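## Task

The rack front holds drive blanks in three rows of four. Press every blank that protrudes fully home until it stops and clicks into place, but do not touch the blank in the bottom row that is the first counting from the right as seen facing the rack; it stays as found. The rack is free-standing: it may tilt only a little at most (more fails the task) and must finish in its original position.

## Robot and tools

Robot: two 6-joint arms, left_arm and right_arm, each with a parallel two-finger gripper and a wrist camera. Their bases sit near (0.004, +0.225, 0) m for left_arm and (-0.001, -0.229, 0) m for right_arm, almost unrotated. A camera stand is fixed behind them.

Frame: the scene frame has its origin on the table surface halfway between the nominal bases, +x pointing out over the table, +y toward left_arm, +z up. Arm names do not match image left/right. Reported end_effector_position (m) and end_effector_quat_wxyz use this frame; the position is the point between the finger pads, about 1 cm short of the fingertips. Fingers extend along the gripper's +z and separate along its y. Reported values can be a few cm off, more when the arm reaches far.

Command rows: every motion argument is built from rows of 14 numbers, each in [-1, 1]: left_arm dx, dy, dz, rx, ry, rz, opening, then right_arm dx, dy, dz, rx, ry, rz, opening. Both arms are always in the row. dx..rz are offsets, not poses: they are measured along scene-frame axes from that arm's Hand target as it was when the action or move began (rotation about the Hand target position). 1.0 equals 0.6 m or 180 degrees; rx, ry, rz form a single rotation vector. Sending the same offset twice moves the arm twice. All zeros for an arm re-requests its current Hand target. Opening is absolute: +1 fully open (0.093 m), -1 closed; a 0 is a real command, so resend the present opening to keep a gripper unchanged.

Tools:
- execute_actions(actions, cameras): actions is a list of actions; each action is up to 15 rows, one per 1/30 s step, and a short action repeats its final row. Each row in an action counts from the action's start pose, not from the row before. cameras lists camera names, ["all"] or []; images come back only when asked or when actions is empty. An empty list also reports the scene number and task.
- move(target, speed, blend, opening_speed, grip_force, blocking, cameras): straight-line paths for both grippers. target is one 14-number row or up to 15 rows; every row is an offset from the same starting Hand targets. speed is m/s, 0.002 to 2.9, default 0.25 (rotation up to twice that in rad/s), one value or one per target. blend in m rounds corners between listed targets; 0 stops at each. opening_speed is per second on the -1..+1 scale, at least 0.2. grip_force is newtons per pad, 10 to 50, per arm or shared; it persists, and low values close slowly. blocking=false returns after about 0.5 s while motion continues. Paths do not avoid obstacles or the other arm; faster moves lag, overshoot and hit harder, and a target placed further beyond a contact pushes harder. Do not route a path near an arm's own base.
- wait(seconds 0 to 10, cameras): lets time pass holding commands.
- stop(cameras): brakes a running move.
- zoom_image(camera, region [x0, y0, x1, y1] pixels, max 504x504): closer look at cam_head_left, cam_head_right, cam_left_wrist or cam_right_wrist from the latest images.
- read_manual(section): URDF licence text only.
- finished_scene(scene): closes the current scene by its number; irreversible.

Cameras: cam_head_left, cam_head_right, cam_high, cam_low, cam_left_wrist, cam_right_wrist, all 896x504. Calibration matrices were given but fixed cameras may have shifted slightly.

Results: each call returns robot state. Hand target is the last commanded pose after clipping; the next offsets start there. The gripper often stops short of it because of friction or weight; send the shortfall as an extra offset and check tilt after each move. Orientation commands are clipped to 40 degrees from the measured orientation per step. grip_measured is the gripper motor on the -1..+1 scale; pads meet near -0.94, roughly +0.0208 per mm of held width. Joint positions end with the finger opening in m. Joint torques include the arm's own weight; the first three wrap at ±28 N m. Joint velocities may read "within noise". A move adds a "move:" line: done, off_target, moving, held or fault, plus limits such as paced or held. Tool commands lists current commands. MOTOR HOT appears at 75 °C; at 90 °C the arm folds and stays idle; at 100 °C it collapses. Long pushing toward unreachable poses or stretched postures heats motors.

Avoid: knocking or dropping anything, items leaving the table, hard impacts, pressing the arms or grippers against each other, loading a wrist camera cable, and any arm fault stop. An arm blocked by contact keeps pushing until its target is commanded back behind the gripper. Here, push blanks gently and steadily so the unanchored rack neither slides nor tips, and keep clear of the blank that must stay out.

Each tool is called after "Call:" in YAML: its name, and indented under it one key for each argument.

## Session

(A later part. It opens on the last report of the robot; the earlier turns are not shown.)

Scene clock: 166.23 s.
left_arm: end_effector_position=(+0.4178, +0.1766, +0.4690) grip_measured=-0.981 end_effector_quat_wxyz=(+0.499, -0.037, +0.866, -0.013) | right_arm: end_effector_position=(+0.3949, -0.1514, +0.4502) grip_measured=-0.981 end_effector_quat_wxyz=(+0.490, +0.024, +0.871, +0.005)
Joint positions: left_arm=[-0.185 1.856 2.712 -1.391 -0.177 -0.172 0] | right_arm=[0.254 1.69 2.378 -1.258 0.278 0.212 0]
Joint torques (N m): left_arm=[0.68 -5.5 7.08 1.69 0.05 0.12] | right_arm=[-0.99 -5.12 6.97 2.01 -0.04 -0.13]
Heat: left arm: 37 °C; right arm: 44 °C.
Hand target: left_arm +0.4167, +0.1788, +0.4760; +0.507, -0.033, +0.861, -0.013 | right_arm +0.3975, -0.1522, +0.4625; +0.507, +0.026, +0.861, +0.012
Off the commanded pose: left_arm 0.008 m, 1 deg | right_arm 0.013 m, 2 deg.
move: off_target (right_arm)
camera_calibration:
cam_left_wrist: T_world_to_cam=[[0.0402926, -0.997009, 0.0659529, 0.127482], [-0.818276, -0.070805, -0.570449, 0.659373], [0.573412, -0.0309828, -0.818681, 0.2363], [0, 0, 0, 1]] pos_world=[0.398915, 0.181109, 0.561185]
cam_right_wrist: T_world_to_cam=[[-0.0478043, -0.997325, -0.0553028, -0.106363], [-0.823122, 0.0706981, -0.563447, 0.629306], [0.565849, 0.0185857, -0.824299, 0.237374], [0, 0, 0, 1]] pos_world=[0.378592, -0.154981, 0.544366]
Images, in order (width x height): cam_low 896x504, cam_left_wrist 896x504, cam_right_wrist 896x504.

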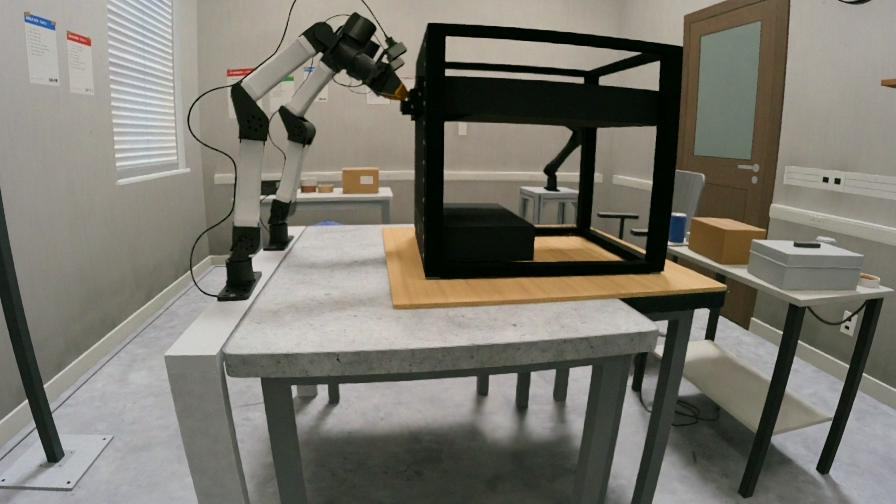

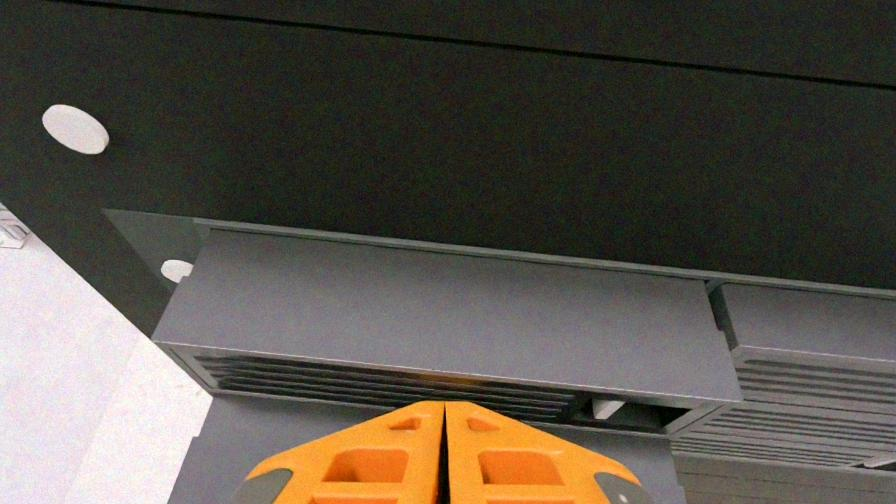

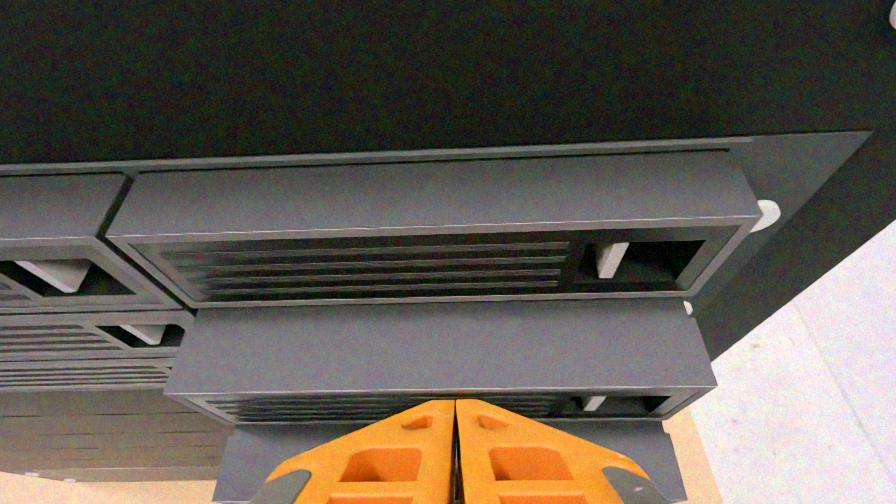

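Call:
move:
  target:
    - [0.027,0.003,0,0,0,0,-1,0.027,0,0,0,0,0,-1]
  speed: 0.04
  cameras: ["cam_low","cam_left_wrist","cam_right_wrist"]

Call:
zoom_image:
  camera: "cam_low"
  region: [370, 70, 450, 150]

Scene clock: 173.70 s.
left_arm: end_effector_position=(+0.4312, +0.1773, +0.4709) grip_measured=-0.981 end_effector_quat_wxyz=(+0.507, -0.035, +0.861, -0.016) | right_arm: end_effector_position=(+0.4127, -0.1508, +0.4536) grip_measured=-0.981 end_effector_quat_wxyz=(+0.497, +0.026, +0.868, +0.007)
Joint positions: left_arm=[-0.171 1.94 2.843 -1.417 -0.16 -0.161 0] | right_arm=[0.236 1.766 2.476 -1.263 0.263 0.204 0]
Joint torques (N m): left_arm=[0.85 -5.55 6.54 1.8 0.01 0.13] | right_arm=[-0.99 -5.63 6.8 1.89 -0.07 -0.15]
Heat: left arm: 37 °C; right arm: 44 °C.
Hand target: left_arm +0.4329, +0.1808, +0.4761; +0.507, -0.033, +0.861, -0.013 | right_arm +0.4136, -0.1522, +0.4626; +0.507, +0.026, +0.861, +0.012
Off the commanded pose: left_arm 0.006 m, 0 deg | right_arm 0.009 m, 2 deg.
elbow stopped short (left arm): the move would have taken joint 3 (elbow) straighter than the controller allows.
move: done
camera_calibration:
cam_left_wrist: T_world_to_cam=[[0.0330558, -0.997038, 0.0694442, 0.129007], [-0.807937, -0.0675585, -0.585383, 0.6736], [0.58834, -0.0367563, -0.807778, 0.219653], [0, 0, 0, 1]] pos_world=[0.410732, 0.182206, 0.562786]
cam_right_wrist: T_world_to_cam=[[-0.0473717, -0.997012, -0.061012, -0.10221], [-0.81492, 0.0738973, -0.574843, 0.648022], [0.577634, 0.0224886, -0.815986, 0.222049], [0, 0, 0, 1]] pos_world=[0.394981, -0.154785, 0.547464]
Images, in order (width x height): cam_low 896x504, cam_left_wrist 896x504, cam_right_wrist 896x504.

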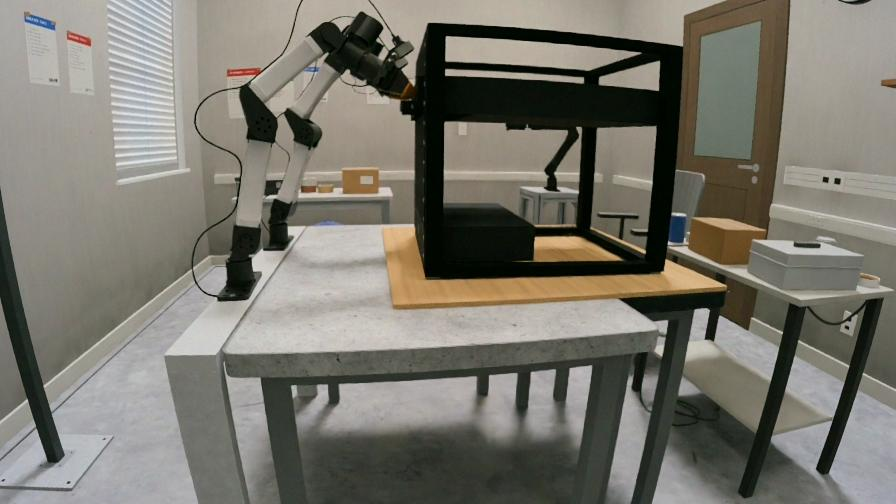

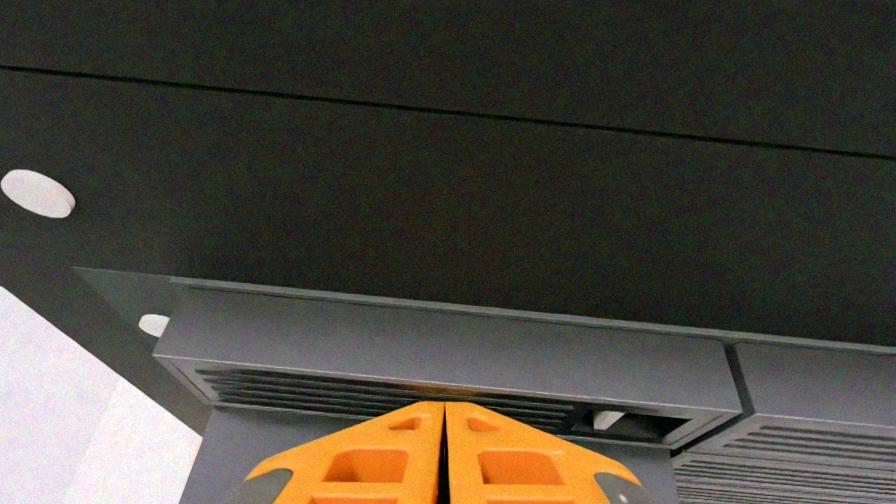

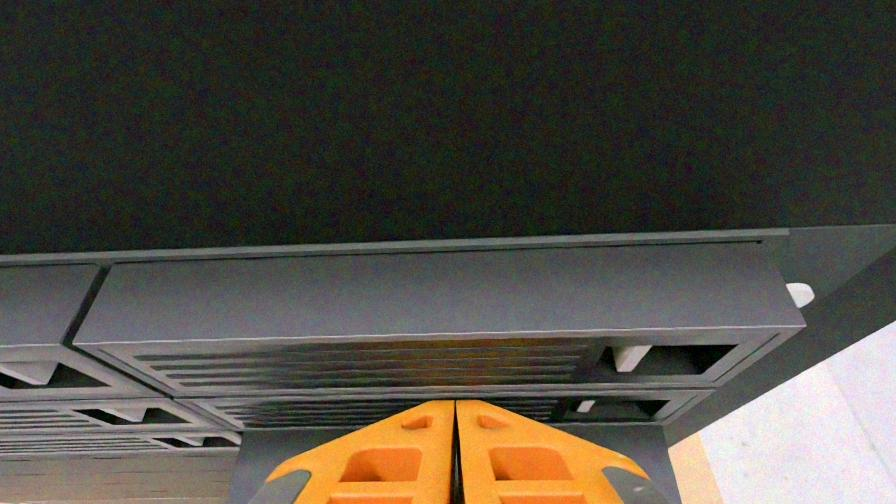

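Scaled by 6.300.

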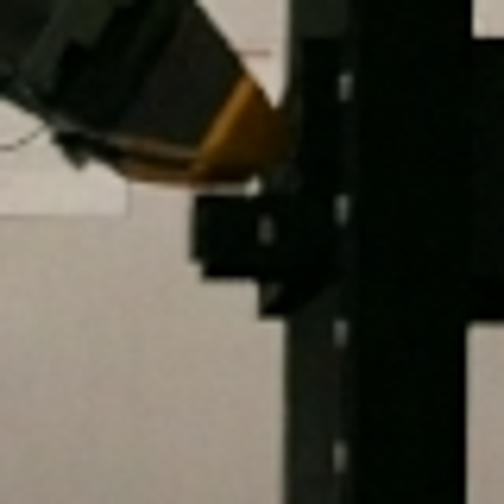

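Call:
move:
  target:
    - [0.01,0,0,0,0,0,-1,0.01,0,0,0,0,0,-1]
  speed: 0.03
  cameras: ["cam_low","cam_left_wrist","cam_right_wrist"]

Call:
zoom_image:
  camera: "cam_low"
  region: [370, 70, 450, 150]

Scene clock: 184.67 s.
left_arm: end_effector_position=(+0.4318, +0.1773, +0.4709) grip_measured=-0.981 end_effector_quat_wxyz=(+0.507, -0.033, +0.861, -0.017) | right_arm: end_effector_position=(+0.4140, -0.1514, +0.4534) grip_measured=-0.981 end_effector_quat_wxyz=(+0.492, +0.024, +0.870, +0.006)
Joint positions: left_arm=[-0.169 1.943 2.847 -1.418 -0.154 -0.158 0] | right_arm=[0.232 1.792 2.524 -1.294 0.258 0.201 0]
Joint torques (N m): left_arm=[0.94 -4.92 6.09 1.99 -0.01 0.11] | right_arm=[-1.17 -5.08 6.52 2.06 -0.06 -0.16]
Heat: left arm: 37 °C; right arm: 44 °C.
Hand target: left_arm +0.4389, +0.1807, +0.4762; +0.507, -0.033, +0.861, -0.013 | right_arm +0.4197, -0.1522, +0.4625; +0.507, +0.026, +0.861, +0.012
Off the commanded pose: left_arm 0.009 m, 0 deg | right_arm 0.011 m, 2 deg.
elbow stopped short (left arm): the move would have taken joint 3 (elbow) straighter than the controller allows.
move: off_target (right_arm)
camera_calibration:
cam_left_wrist: T_world_to_cam=[[0.0291813, -0.997158, 0.0694561, 0.130698], [-0.808034, -0.0644362, -0.585601, 0.673606], [0.588412, -0.0390343, -0.807618, 0.219657], [0, 0, 0, 1]] pos_world=[0.411234, 0.182305, 0.562786]
cam_right_wrist: T_world_to_cam=[[-0.0463663, -0.997254, -0.057753, -0.104723], [-0.820479, 0.070998, -0.56725, 0.647453], [0.569793, 0.0210838, -0.821518, 0.226708], [0, 0, 0, 1]] pos_world=[0.39719, -0.155183, 0.547465]
Images, in order (width x height): cam_low 896x504, cam_left_wrist 896x504, cam_right_wrist 896x504.

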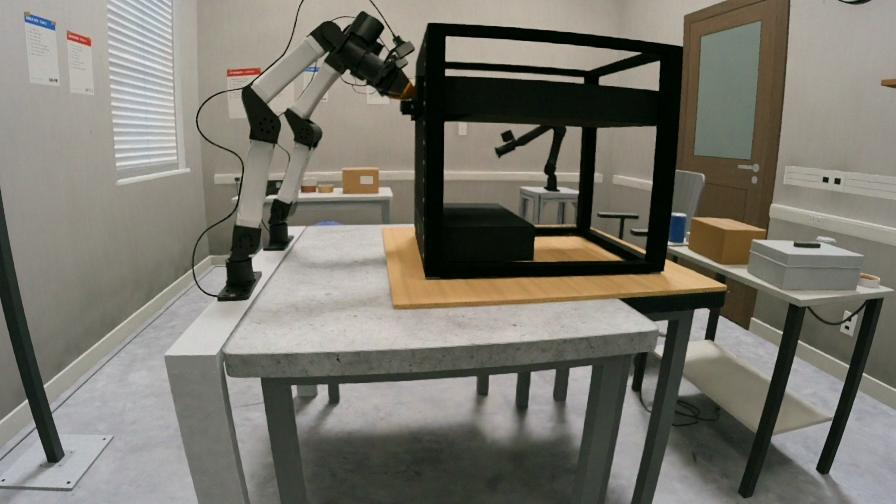

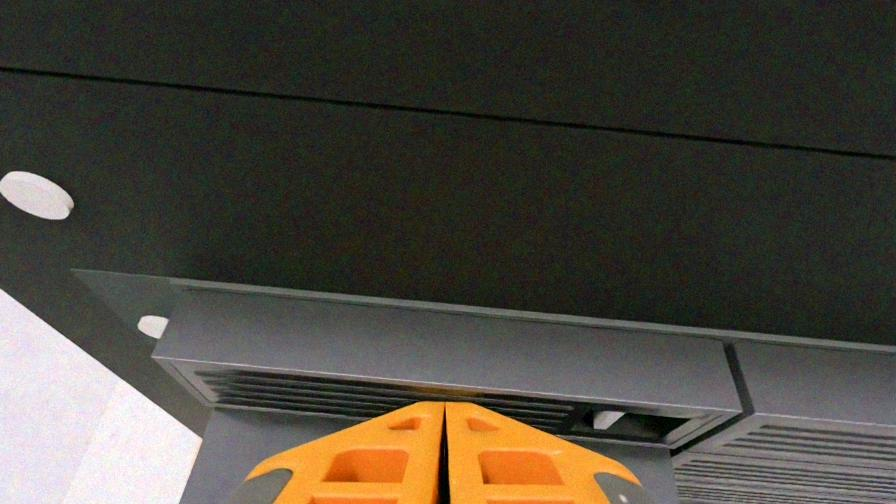

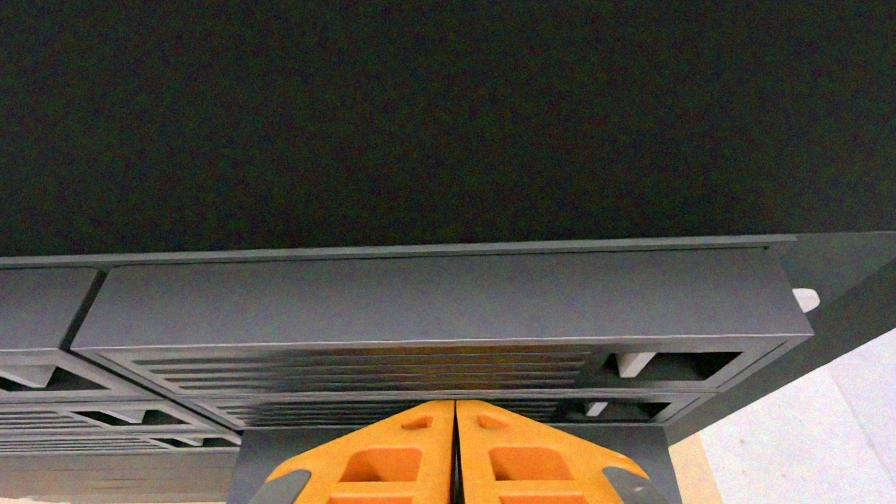

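Scaled by 6.300.

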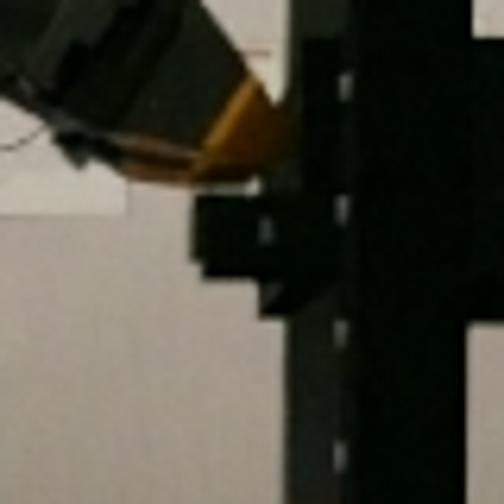

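Call:
move:
  target:
    - [0,0,0,0,0,0,-1,0.01,0,0,0,0,0,-1]
    - [-0.08,0,0.01,0,0,0,-1,-0.09,0,0.015,0,0,0,-1]
  speed: [0.04,0.12]
  cameras: ["cam_low","cam_left_wrist","cam_right_wrist"]

Call:
zoom_image:
  camera: "cam_low"
  region: [370, 70, 450, 150]

Scene clock: 197.83 s.
left_arm: end_effector_position=(+0.3950, +0.1814, +0.4696) grip_measured=-0.981 end_effector_quat_wxyz=(+0.486, -0.029, +0.873, -0.010) | right_arm: end_effector_position=(+0.3666, -0.1531, +0.4681) grip_measured=-0.981 end_effector_quat_wxyz=(+0.500, +0.022, +0.866, +0.010)
Joint positions: left_arm=[-0.179 1.802 2.685 -1.447 -0.165 -0.158 0] | right_arm=[0.279 1.64 2.412 -1.321 0.294 0.22 0]
Joint torques (N m): left_arm=[-0.84 -7.31 3.77 2 -0.19 -0.07] | right_arm=[0.32 -5.68 3.15 1.99 0.17 0.01]
Motor temperatures (°C): left_arm=[28 31 36 37 25 26 29] | right_arm=[29 33 37 47 26 28 26]
Heat: left arm: 37 °C; right arm: 47 °C.
Hand target: left_arm +0.3909, +0.1807, +0.4821; +0.507, -0.033, +0.861, -0.013 | right_arm +0.3657, -0.1523, +0.4715; +0.507, +0.026, +0.861, +0.012
Off the commanded pose: left_arm 0.013 m, 3 deg | right_arm 0.004 m, 1 deg.
elbow stopped short (left arm): the move would have taken joint 3 (elbow) straighter than the controller allows.
move: off_target (left_arm)
camera_calibration:
cam_left_wrist: T_world_to_cam=[[0.031418, -0.998063, 0.0536965, 0.142651], [-0.835368, -0.055718, -0.54686, 0.634466], [0.548792, -0.0276751, -0.8355, 0.267006], [0, 0, 0, 1]] pos_world=[0.379, 0.185115, 0.562387]
cam_right_wrist: T_world_to_cam=[[-0.0378995, -0.997396, -0.0613561, -0.109204], [-0.810553, 0.066594, -0.581867, 0.619625], [0.584437, 0.02768, -0.810967, 0.256518], [0, 0, 0, 1]] pos_world=[0.348182, -0.157284, 0.561866]
Images, in order (width x height): cam_low 896x504, cam_left_wrist 896x504, cam_right_wrist 896x504.

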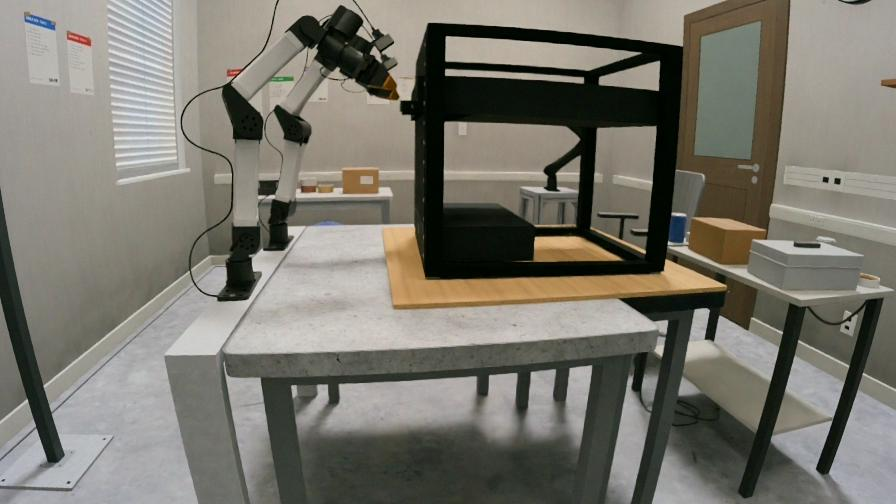

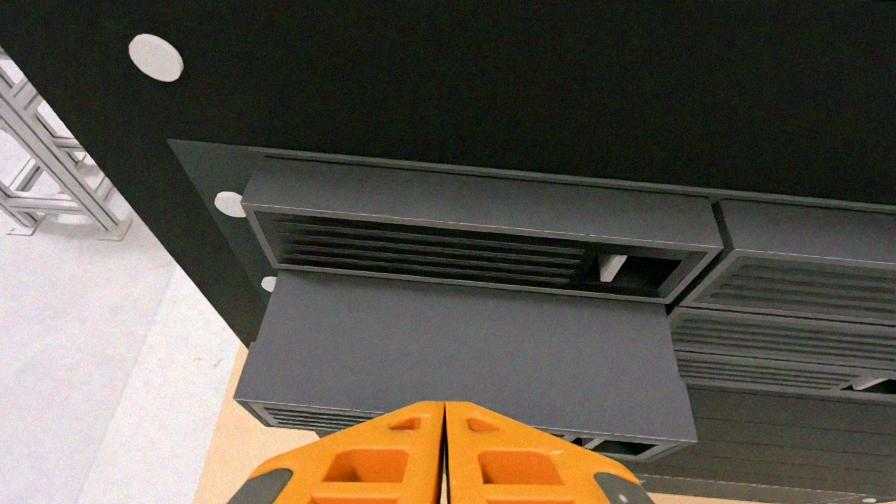

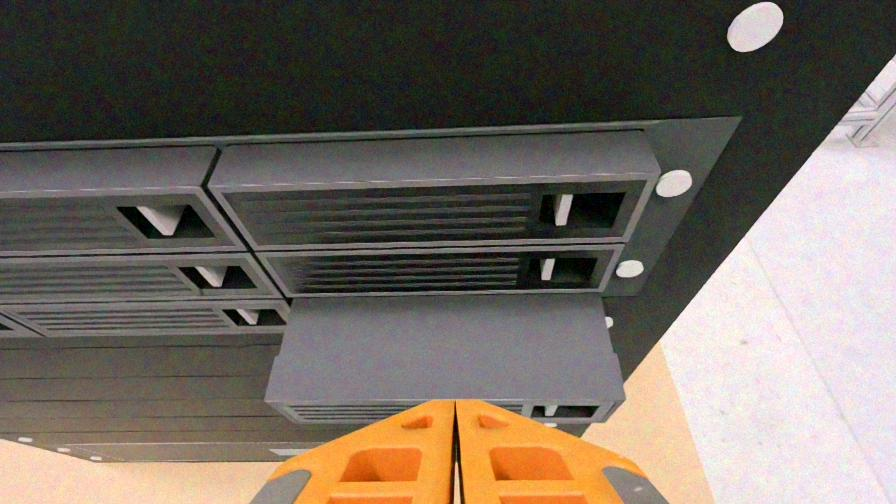

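Scaled by 6.300.

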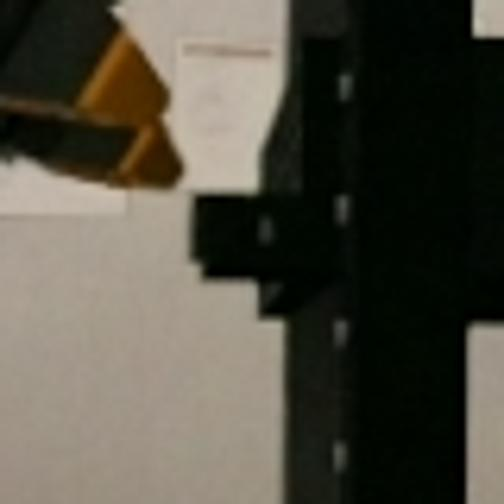

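Call:
move:
  target:
    - [-0.045,-0.005,0,0,0,0,-1,-0.1,0,0,0,0,0,-1]
    - [-0.045,-0.005,-0.062,0,0,0,-1,-0.1,0,0,0,0,0,-1]
  speed: 0.12
  blend: [0.005,0]
  cameras: ["cam_low","cam_left_wrist"]

Call:
zoom_image:
  camera: "cam_low"
  region: [370, 70, 450, 150]

Call:
zoom_image:
  camera: "cam_left_wrist"
  region: [550, 100, 896, 350]

Scene clock: 217.13 s.
left_arm: end_effector_position=(+0.3651, +0.1789, +0.4370) grip_measured=-0.981 end_effector_quat_wxyz=(+0.491, -0.028, +0.871, -0.009) | right_arm: end_effector_position=(+0.3072, -0.1525, +0.4739) grip_measured=-0.981 end_effector_quat_wxyz=(+0.510, +0.024, +0.860, +0.014)
Joint positions: left_arm=[-0.215 1.46 2.057 -1.153 -0.197 -0.172 0] | right_arm=[0.392 1.446 2.246 -1.345 0.39 0.282 0]
Joint torques (N m): left_arm=[-0.88 -5.23 5.08 1.99 -0.21 -0.12] | right_arm=[0.36 -3.44 3.06 1.75 0.21 0.01]
Heat: left arm: 39 °C; right arm: 48 °C.
Hand target: left_arm +0.3639, +0.1777, +0.4449; +0.507, -0.033, +0.861, -0.013 | right_arm +0.3057, -0.1523, +0.4715; +0.507, +0.026, +0.861, +0.012
Off the commanded pose: left_arm 0.008 m, 2 deg | right_arm 0.003 m, 0 deg.
move: done
camera_calibration:
cam_left_wrist: T_world_to_cam=[[0.028558, -0.998301, 0.0507969, 0.145168], [-0.829424, -0.0520279, -0.556191, 0.592686], [0.557888, -0.0262485, -0.829501, 0.249931], [0, 0, 0, 1]] pos_world=[0.348009, 0.182317, 0.52959]
Images, in order (width x height): cam_low 896x504, cam_left_wrist 896x504.

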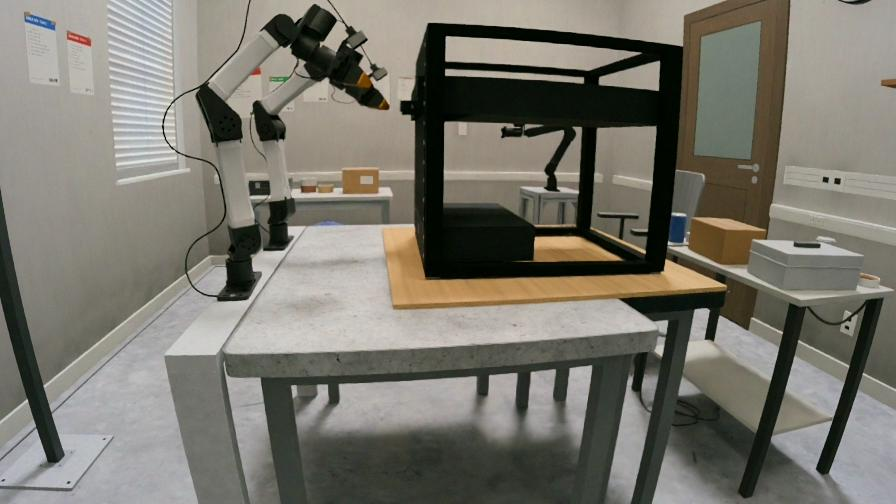

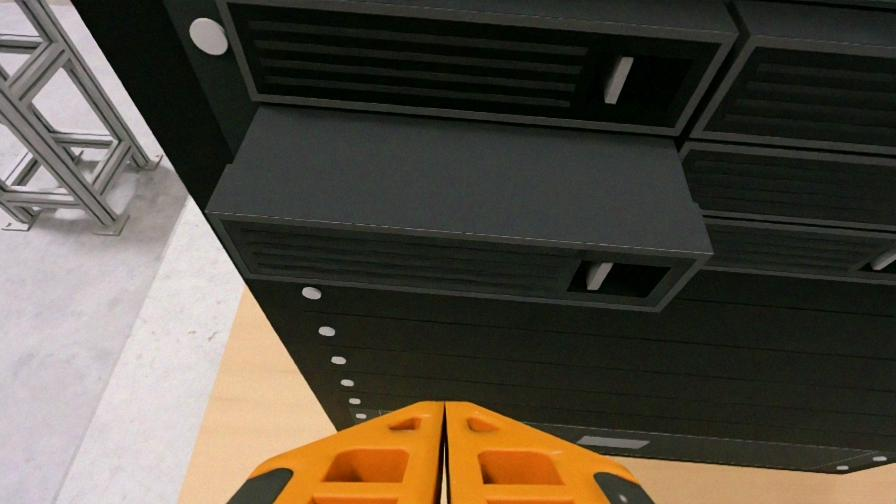

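Scaled by 6.300.

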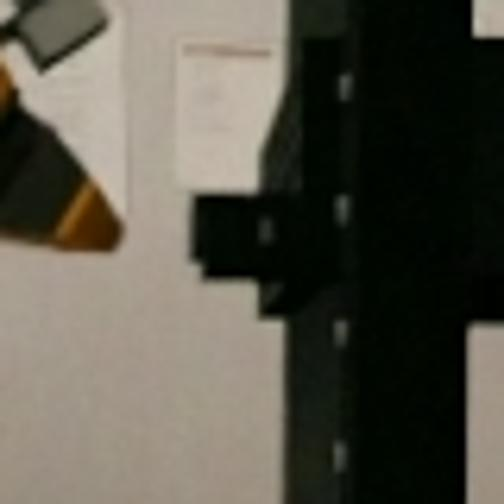

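Scaled by 1.457.

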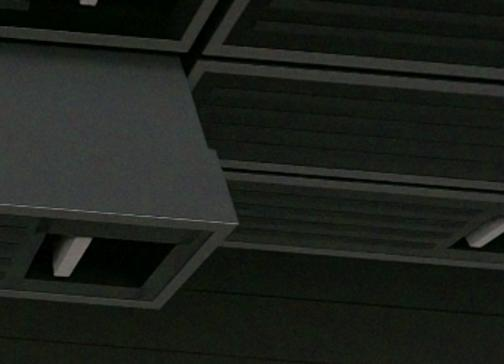

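Call:
move:
  target:
    - [0.03,-0.002,0.006,0,0,0,-1,0,0,0,0,0,0,-1]
    - [0.09,-0.002,0.006,0,0,0,-1,0,0,0,0,0,0,-1]
  speed: [0.1,0.05]
  blend: [0.003,0]
  cameras: ["cam_low","cam_left_wrist"]

Scene clock: 230.67 s.
left_arm: end_effector_position=(+0.4154, +0.1750, +0.4324) grip_measured=-0.981 end_effector_quat_wxyz=(+0.485, -0.034, +0.874, -0.008) | right_arm: end_effector_position=(+0.3072, -0.1525, +0.4739) grip_measured=-0.981 end_effector_quat_wxyz=(+0.510, +0.024, +0.860, +0.014)
Joint positions: left_arm=[-0.193 1.646 2.227 -1.15 -0.184 -0.172 0] | right_arm=[0.392 1.446 2.246 -1.345 0.39 0.282 0]
Joint torques (N m): left_arm=[0.64 -5.11 9.07 1.94 -0.01 0.07] | right_arm=[0.36 -3.44 3.03 1.77 0.21 0.02]
Heat: left arm: 39 °C; right arm: 47 °C.
Hand target: left_arm +0.4178, +0.1765, +0.4486; +0.507, -0.033, +0.861, -0.013 | right_arm +0.3057, -0.1523, +0.4715; +0.507, +0.026, +0.861, +0.012
Off the commanded pose: left_arm 0.016 m, 3 deg | right_arm 0.003 m, 0 deg.
move: off_target (left_arm)
camera_calibration:
cam_left_wrist: T_world_to_cam=[[0.0407159, -0.997695, 0.0542913, 0.13342], [-0.836319, -0.0637614, -0.544523, 0.631523], [0.546729, -0.0232341, -0.836987, 0.225394], [0, 0, 0, 1]] pos_world=[0.399493, 0.178616, 0.525287]
Images, in order (width x height): cam_low 896x504, cam_left_wrist 896x504.

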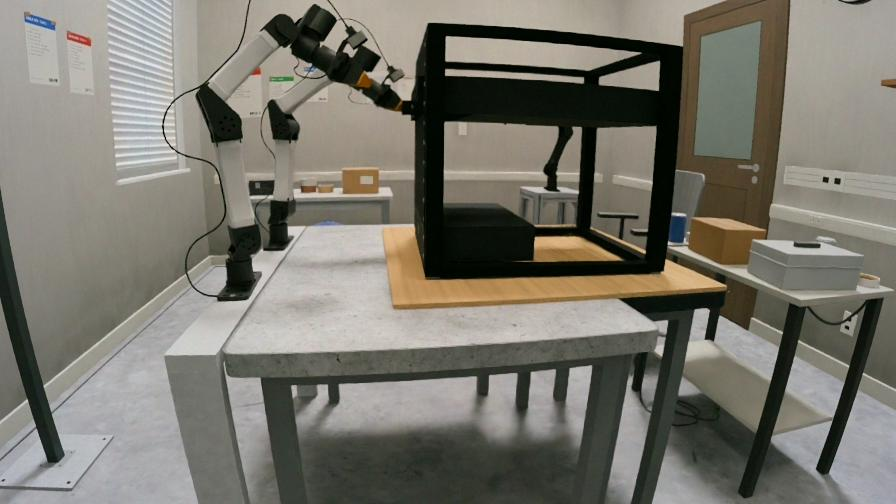

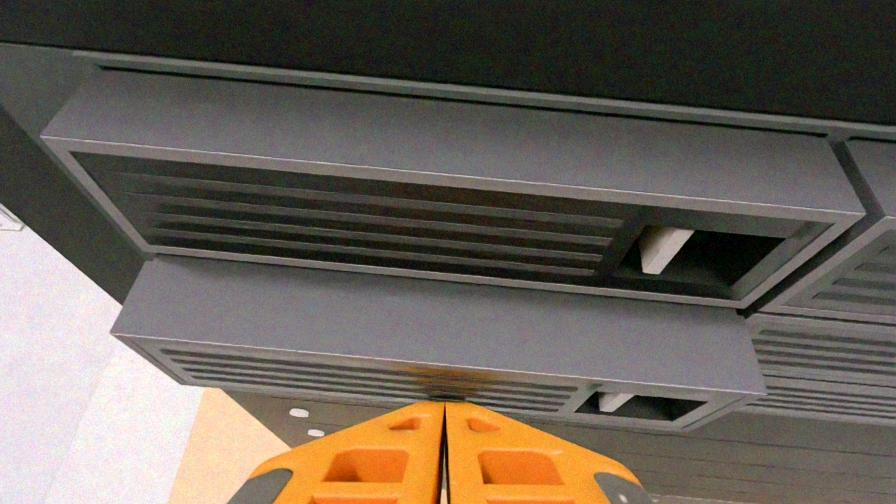

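Call:
move:
  target:
    - [0.03,0.002,0.006,0,0,0,-1,0,0,0,0,0,0,-1]
    - [0.038,0.002,0.007,0,0,0,-1,0,0,0,0,0,0,-1]
  speed: 0.04
  blend: [0.003,0]
  cameras: ["cam_low","cam_left_wrist"]

Scene clock: 237.63 s.
left_arm: end_effector_position=(+0.4314, +0.1751, +0.4380) grip_measured=-0.981 end_effector_quat_wxyz=(+0.481, -0.033, +0.876, -0.011) | right_arm: end_effector_position=(+0.3072, -0.1525, +0.4739) grip_measured=-0.981 end_effector_quat_wxyz=(+0.510, +0.024, +0.860, +0.014)
Joint positions: left_arm=[-0.178 1.758 2.407 -1.224 -0.165 -0.166 0] | right_arm=[0.392 1.446 2.246 -1.345 0.39 0.282 0]
Joint torques (N m): left_arm=[0.91 -4.75 8.42 2.13 0.01 0.12] | right_arm=[0.36 -3.43 3.06 1.76 0.22 0.01]
Heat: left arm: 39 °C; right arm: 47 °C.
Hand target: left_arm +0.4407, +0.1777, +0.4528; +0.507, -0.033, +0.861, -0.013 | right_arm +0.3057, -0.1523, +0.4715; +0.507, +0.026, +0.861, +0.012
Off the commanded pose: left_arm 0.018 m, 3 deg | right_arm 0.003 m, 0 deg.
move: off_target (left_arm); blend cut to 0.0024 m at target 1
camera_calibration:
cam_left_wrist: T_world_to_cam=[[0.0367859, -0.99762, 0.058324, 0.132499], [-0.84136, -0.0624105, -0.536859, 0.646582], [0.539222, -0.0293226, -0.841653, 0.227633], [0, 0, 0, 1]] pos_world=[0.416389, 0.179212, 0.530984]
Images, in order (width x height): cam_low 896x504, cam_left_wrist 896x504.

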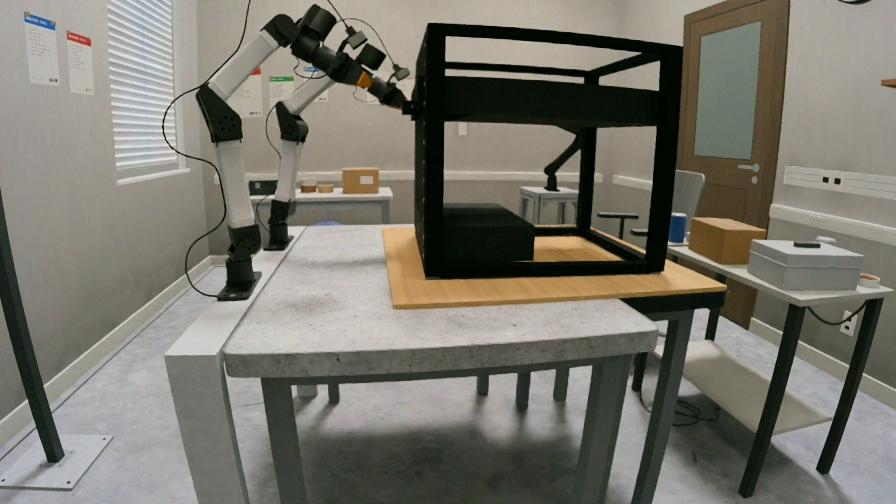

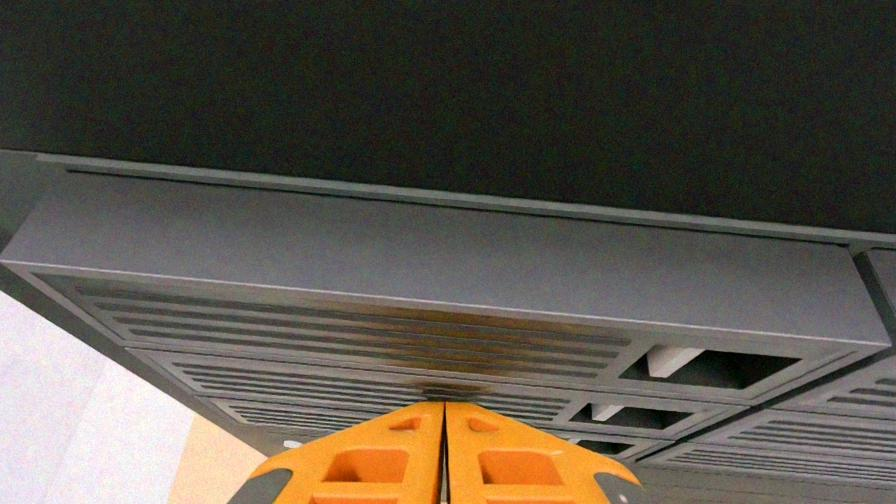

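Call:
move:
  target:
    - [0.012,0,0,0,0,0,-1,0,0,0,0,0,0,-1]
    - [-0.09,0,-0.002,0,0,0,-1,-0.05,0,0,0,-0.05,0,-1]
  speed: [0.04,0.12]
  cameras: ["cam_left_wrist","cam_low","cam_right_wrist"]

Call:
zoom_image:
  camera: "cam_left_wrist"
  region: [500, 0, 896, 300]

Call:
zoom_image:
  camera: "cam_low"
  region: [370, 70, 450, 150]

Scene clock: 248.83 s.
left_arm: end_effector_position=(+0.3871, +0.1789, +0.4437) grip_measured=-0.981 end_effector_quat_wxyz=(+0.492, -0.029, +0.870, -0.011) | right_arm: end_effector_position=(+0.2751, -0.1532, +0.4669) grip_measured=-0.981 end_effector_quat_wxyz=(+0.563, +0.022, +0.826, +0.010)
Joint positions: left_arm=[-0.195 1.56 2.185 -1.177 -0.179 -0.164 0] | right_arm=[0.519 1.196 1.878 -1.123 0.538 0.283 0]
Joint torques (N m): left_arm=[-0.75 -5.6 5.14 2 -0.2 -0.08] | right_arm=[0.35 -2.25 3.54 2.13 0.23 -0.11]
Heat: left arm: 41 °C; right arm: 47 °C.
Hand target: left_arm +0.3867, +0.1777, +0.4515; +0.507, -0.033, +0.861, -0.013 | right_arm +0.2757, -0.1523, +0.4715; +0.573, +0.025, +0.819, +0.014
Off the commanded pose: left_arm 0.008 m, 2 deg | right_arm 0.005 m, 2 deg.
move: done
camera_calibration:
cam_left_wrist: T_world_to_cam=[[0.0292309, -0.998085, 0.0545075, 0.142221], [-0.828491, -0.0547006, -0.557324, 0.615343], [0.559239, -0.0288679, -0.828504, 0.242721], [0, 0, 0, 1]] pos_world=[0.36991, 0.182615, 0.536288]
cam_right_wrist: T_world_to_cam=[[-0.031551, -0.997315, -0.0660843, -0.112391], [-0.715846, 0.0686902, -0.694871, 0.571764], [0.697545, 0.0253824, -0.716092, 0.233224], [0, 0, 0, 1]] pos_world=[0.243064, -0.157284, 0.556885]
Images, in order (width x height): cam_low 896x504, cam_left_wrist 896x504, cam_right_wrist 896x504.

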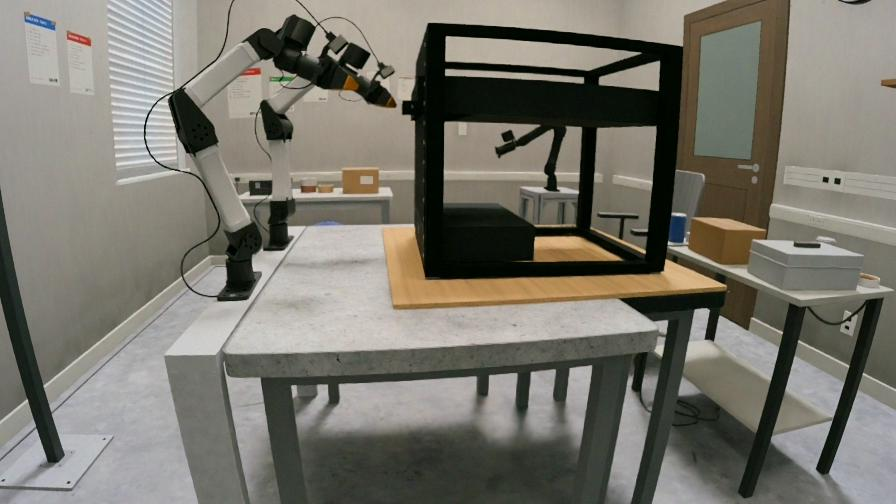

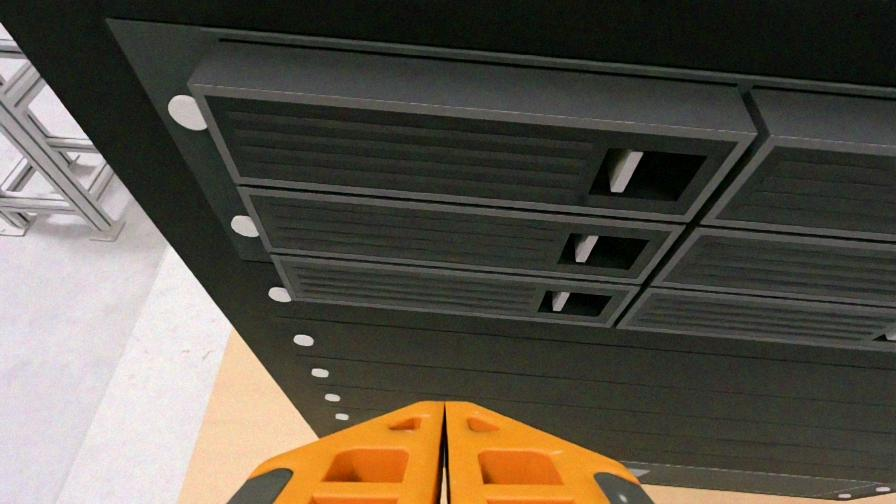

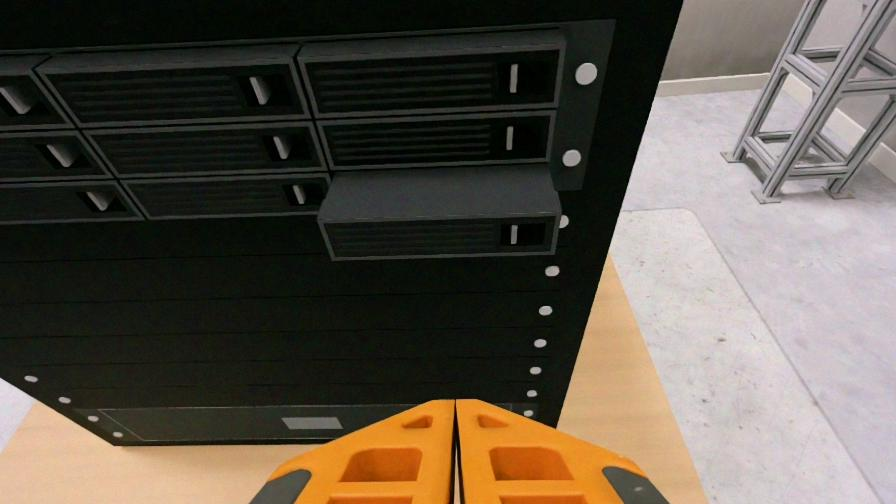

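Scaled by 1.273.

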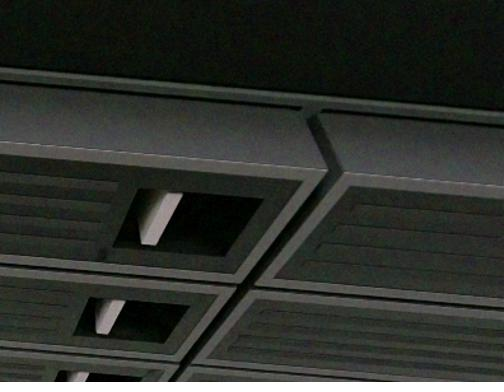

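Scaled by 6.300.

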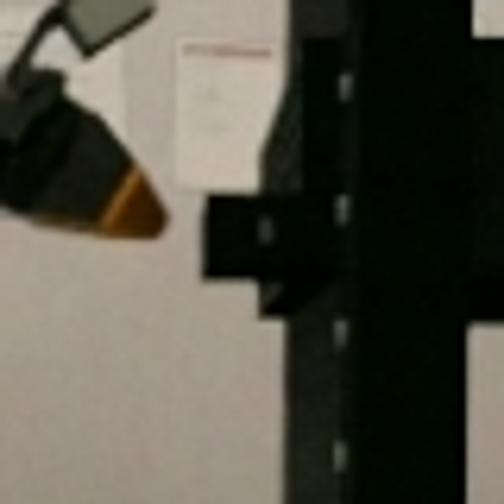

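Call:
move:
  target:
    - [-0.04,0,0.03,0,-0.08,0,-1,0,0,0,0,0,0,-1]
    - [0.06,-0.002,0.03,0,-0.08,0,-1,0,0,0,0,0,0,-1]
    - [0.1,-0.002,0.03,0,-0.08,0,-1,0,0,0,0,0,0,-1]
  speed: [0.15,0.1,0.04]
  blend: [0.005,0.005,0]
  cameras: ["cam_left_wrist"]

Scene clock: 260.67 s.
left_arm: end_effector_position=(+0.4326, +0.1752, +0.4494) grip_measured=-0.981 end_effector_quat_wxyz=(+0.580, -0.031, +0.814, -0.013) | right_arm: end_effector_position=(+0.2752, -0.1533, +0.4670) grip_measured=-0.981 end_effector_quat_wxyz=(+0.563, +0.022, +0.826, +0.010)
Joint positions: left_arm=[-0.19 1.509 1.916 -0.747 -0.196 -0.129 0] | right_arm=[0.519 1.196 1.878 -1.122 0.539 0.283 0]
Joint torques (N m): left_arm=[1.05 -2.56 9.98 2.48 0.05 0.11] | right_arm=[0.38 -2.26 3.54 2.13 0.23 -0.11]
Motor temperatures (°C): left_arm=[28 32 38 42 25 26 29] | right_arm=[29 31 34 48 26 28 26]
Heat: left arm: 42 °C; right arm: 48 °C.
Hand target: left_arm +0.4468, +0.1766, +0.4694; +0.611, -0.031, +0.791, -0.017 | right_arm +0.2757, -0.1523, +0.4716; +0.573, +0.025, +0.819, +0.014
Off the commanded pose: left_arm 0.025 m, 4 deg | right_arm 0.005 m, 2 deg.
move: off_target (left_arm)
camera_calibration:
cam_left_wrist: T_world_to_cam=[[0.0231922, -0.997796, 0.0621686, 0.135983], [-0.694065, -0.0608268, -0.717338, 0.670773], [0.719539, -0.0265124, -0.693946, 0.0916616], [0, 0, 0, 1]] pos_world=[0.396452, 0.178915, 0.536325]
Images, in order (width x height): cam_left_wrist 896x504.

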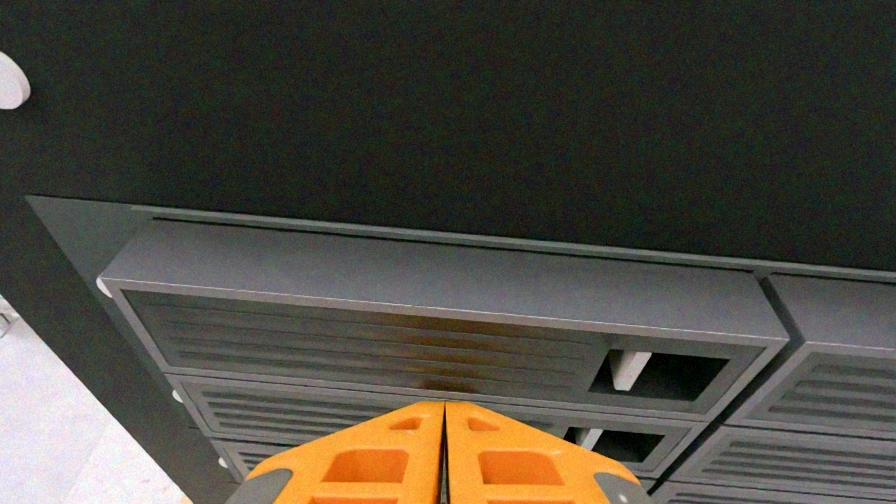

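Call:
move:
  target: [-0.15,0,0,0,0,0,-1,-0.02,0,0,0,0,0,-1]
  cameras: ["cam_left_wrist","cam_head_right","cam_low"]

Scene clock: 265.23 s.
left_arm: end_effector_position=(+0.3559, +0.1779, +0.4722) grip_measured=-0.981 end_effector_quat_wxyz=(+0.613, -0.028, +0.790, -0.017) | right_arm: end_effector_position=(+0.2651, -0.1521, +0.4744) grip_measured=-0.981 end_effector_quat_wxyz=(+0.575, +0.023, +0.818, +0.015)
Joint positions: left_arm=[-0.249 1.249 1.743 -0.754 -0.25 -0.129 0] | right_arm=[0.568 1.172 1.878 -1.122 0.584 0.294 0]
Joint torques (N m): left_arm=[-0.76 -2.54 6.01 1.85 -0.19 -0.09] | right_arm=[0.4 -1.85 3.22 1.79 0.24 0.01]
Heat: left arm: 42 °C; right arm: 48 °C.
Hand target: left_arm +0.3568, +0.1765, +0.4694; +0.611, -0.031, +0.791, -0.017 | right_arm +0.2637, -0.1522, +0.4715; +0.573, +0.025, +0.819, +0.014
Off the commanded pose: left_arm 0.003 m, 0 deg | right_arm 0.003 m, 0 deg.
move: done
camera_calibration:
cam_left_wrist: T_world_to_cam=[[0.0110594, -0.99779, 0.0655182, 0.141831], [-0.633715, -0.0576776, -0.771413, 0.637524], [0.773488, -0.0329885, -0.632952, 0.115878], [0, 0, 0, 1]] pos_world=[0.31281, 0.182111, 0.555847]
Images, in order (width x height): cam_head_right 896x504, cam_low 896x504, cam_left_wrist 896x504.

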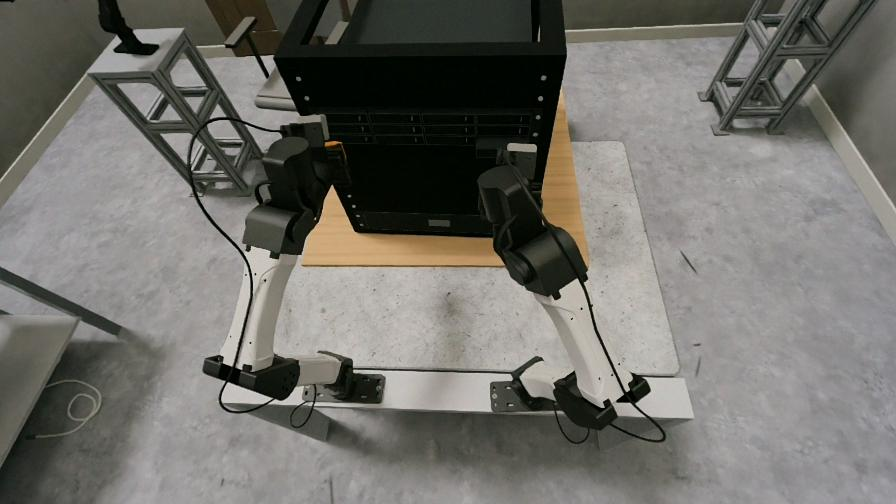

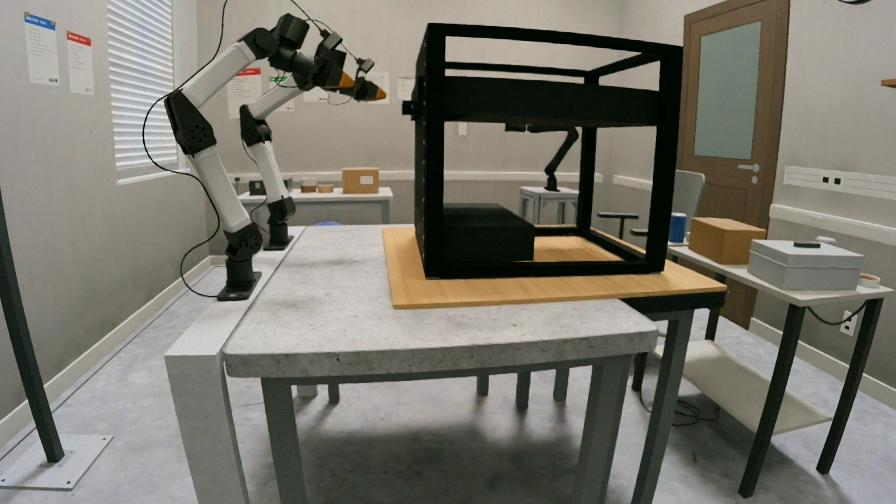

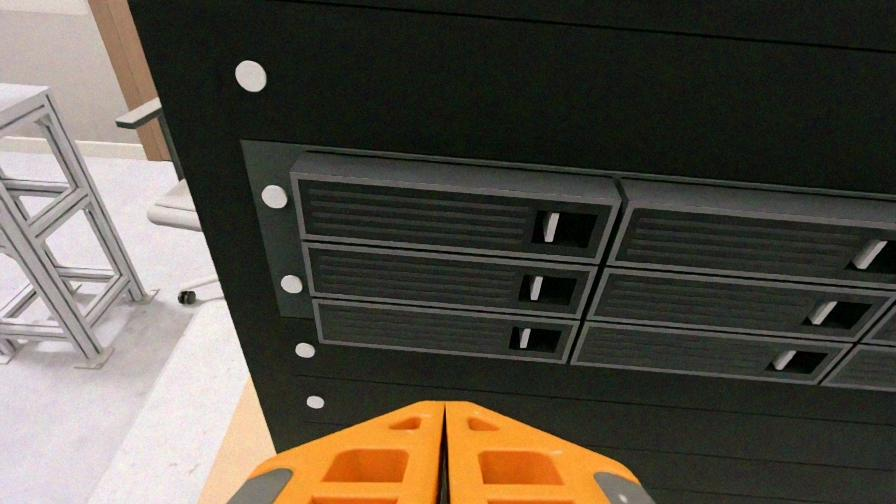

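Call:
finished_scene:
  scene: 2

The scene is finished: the task was done.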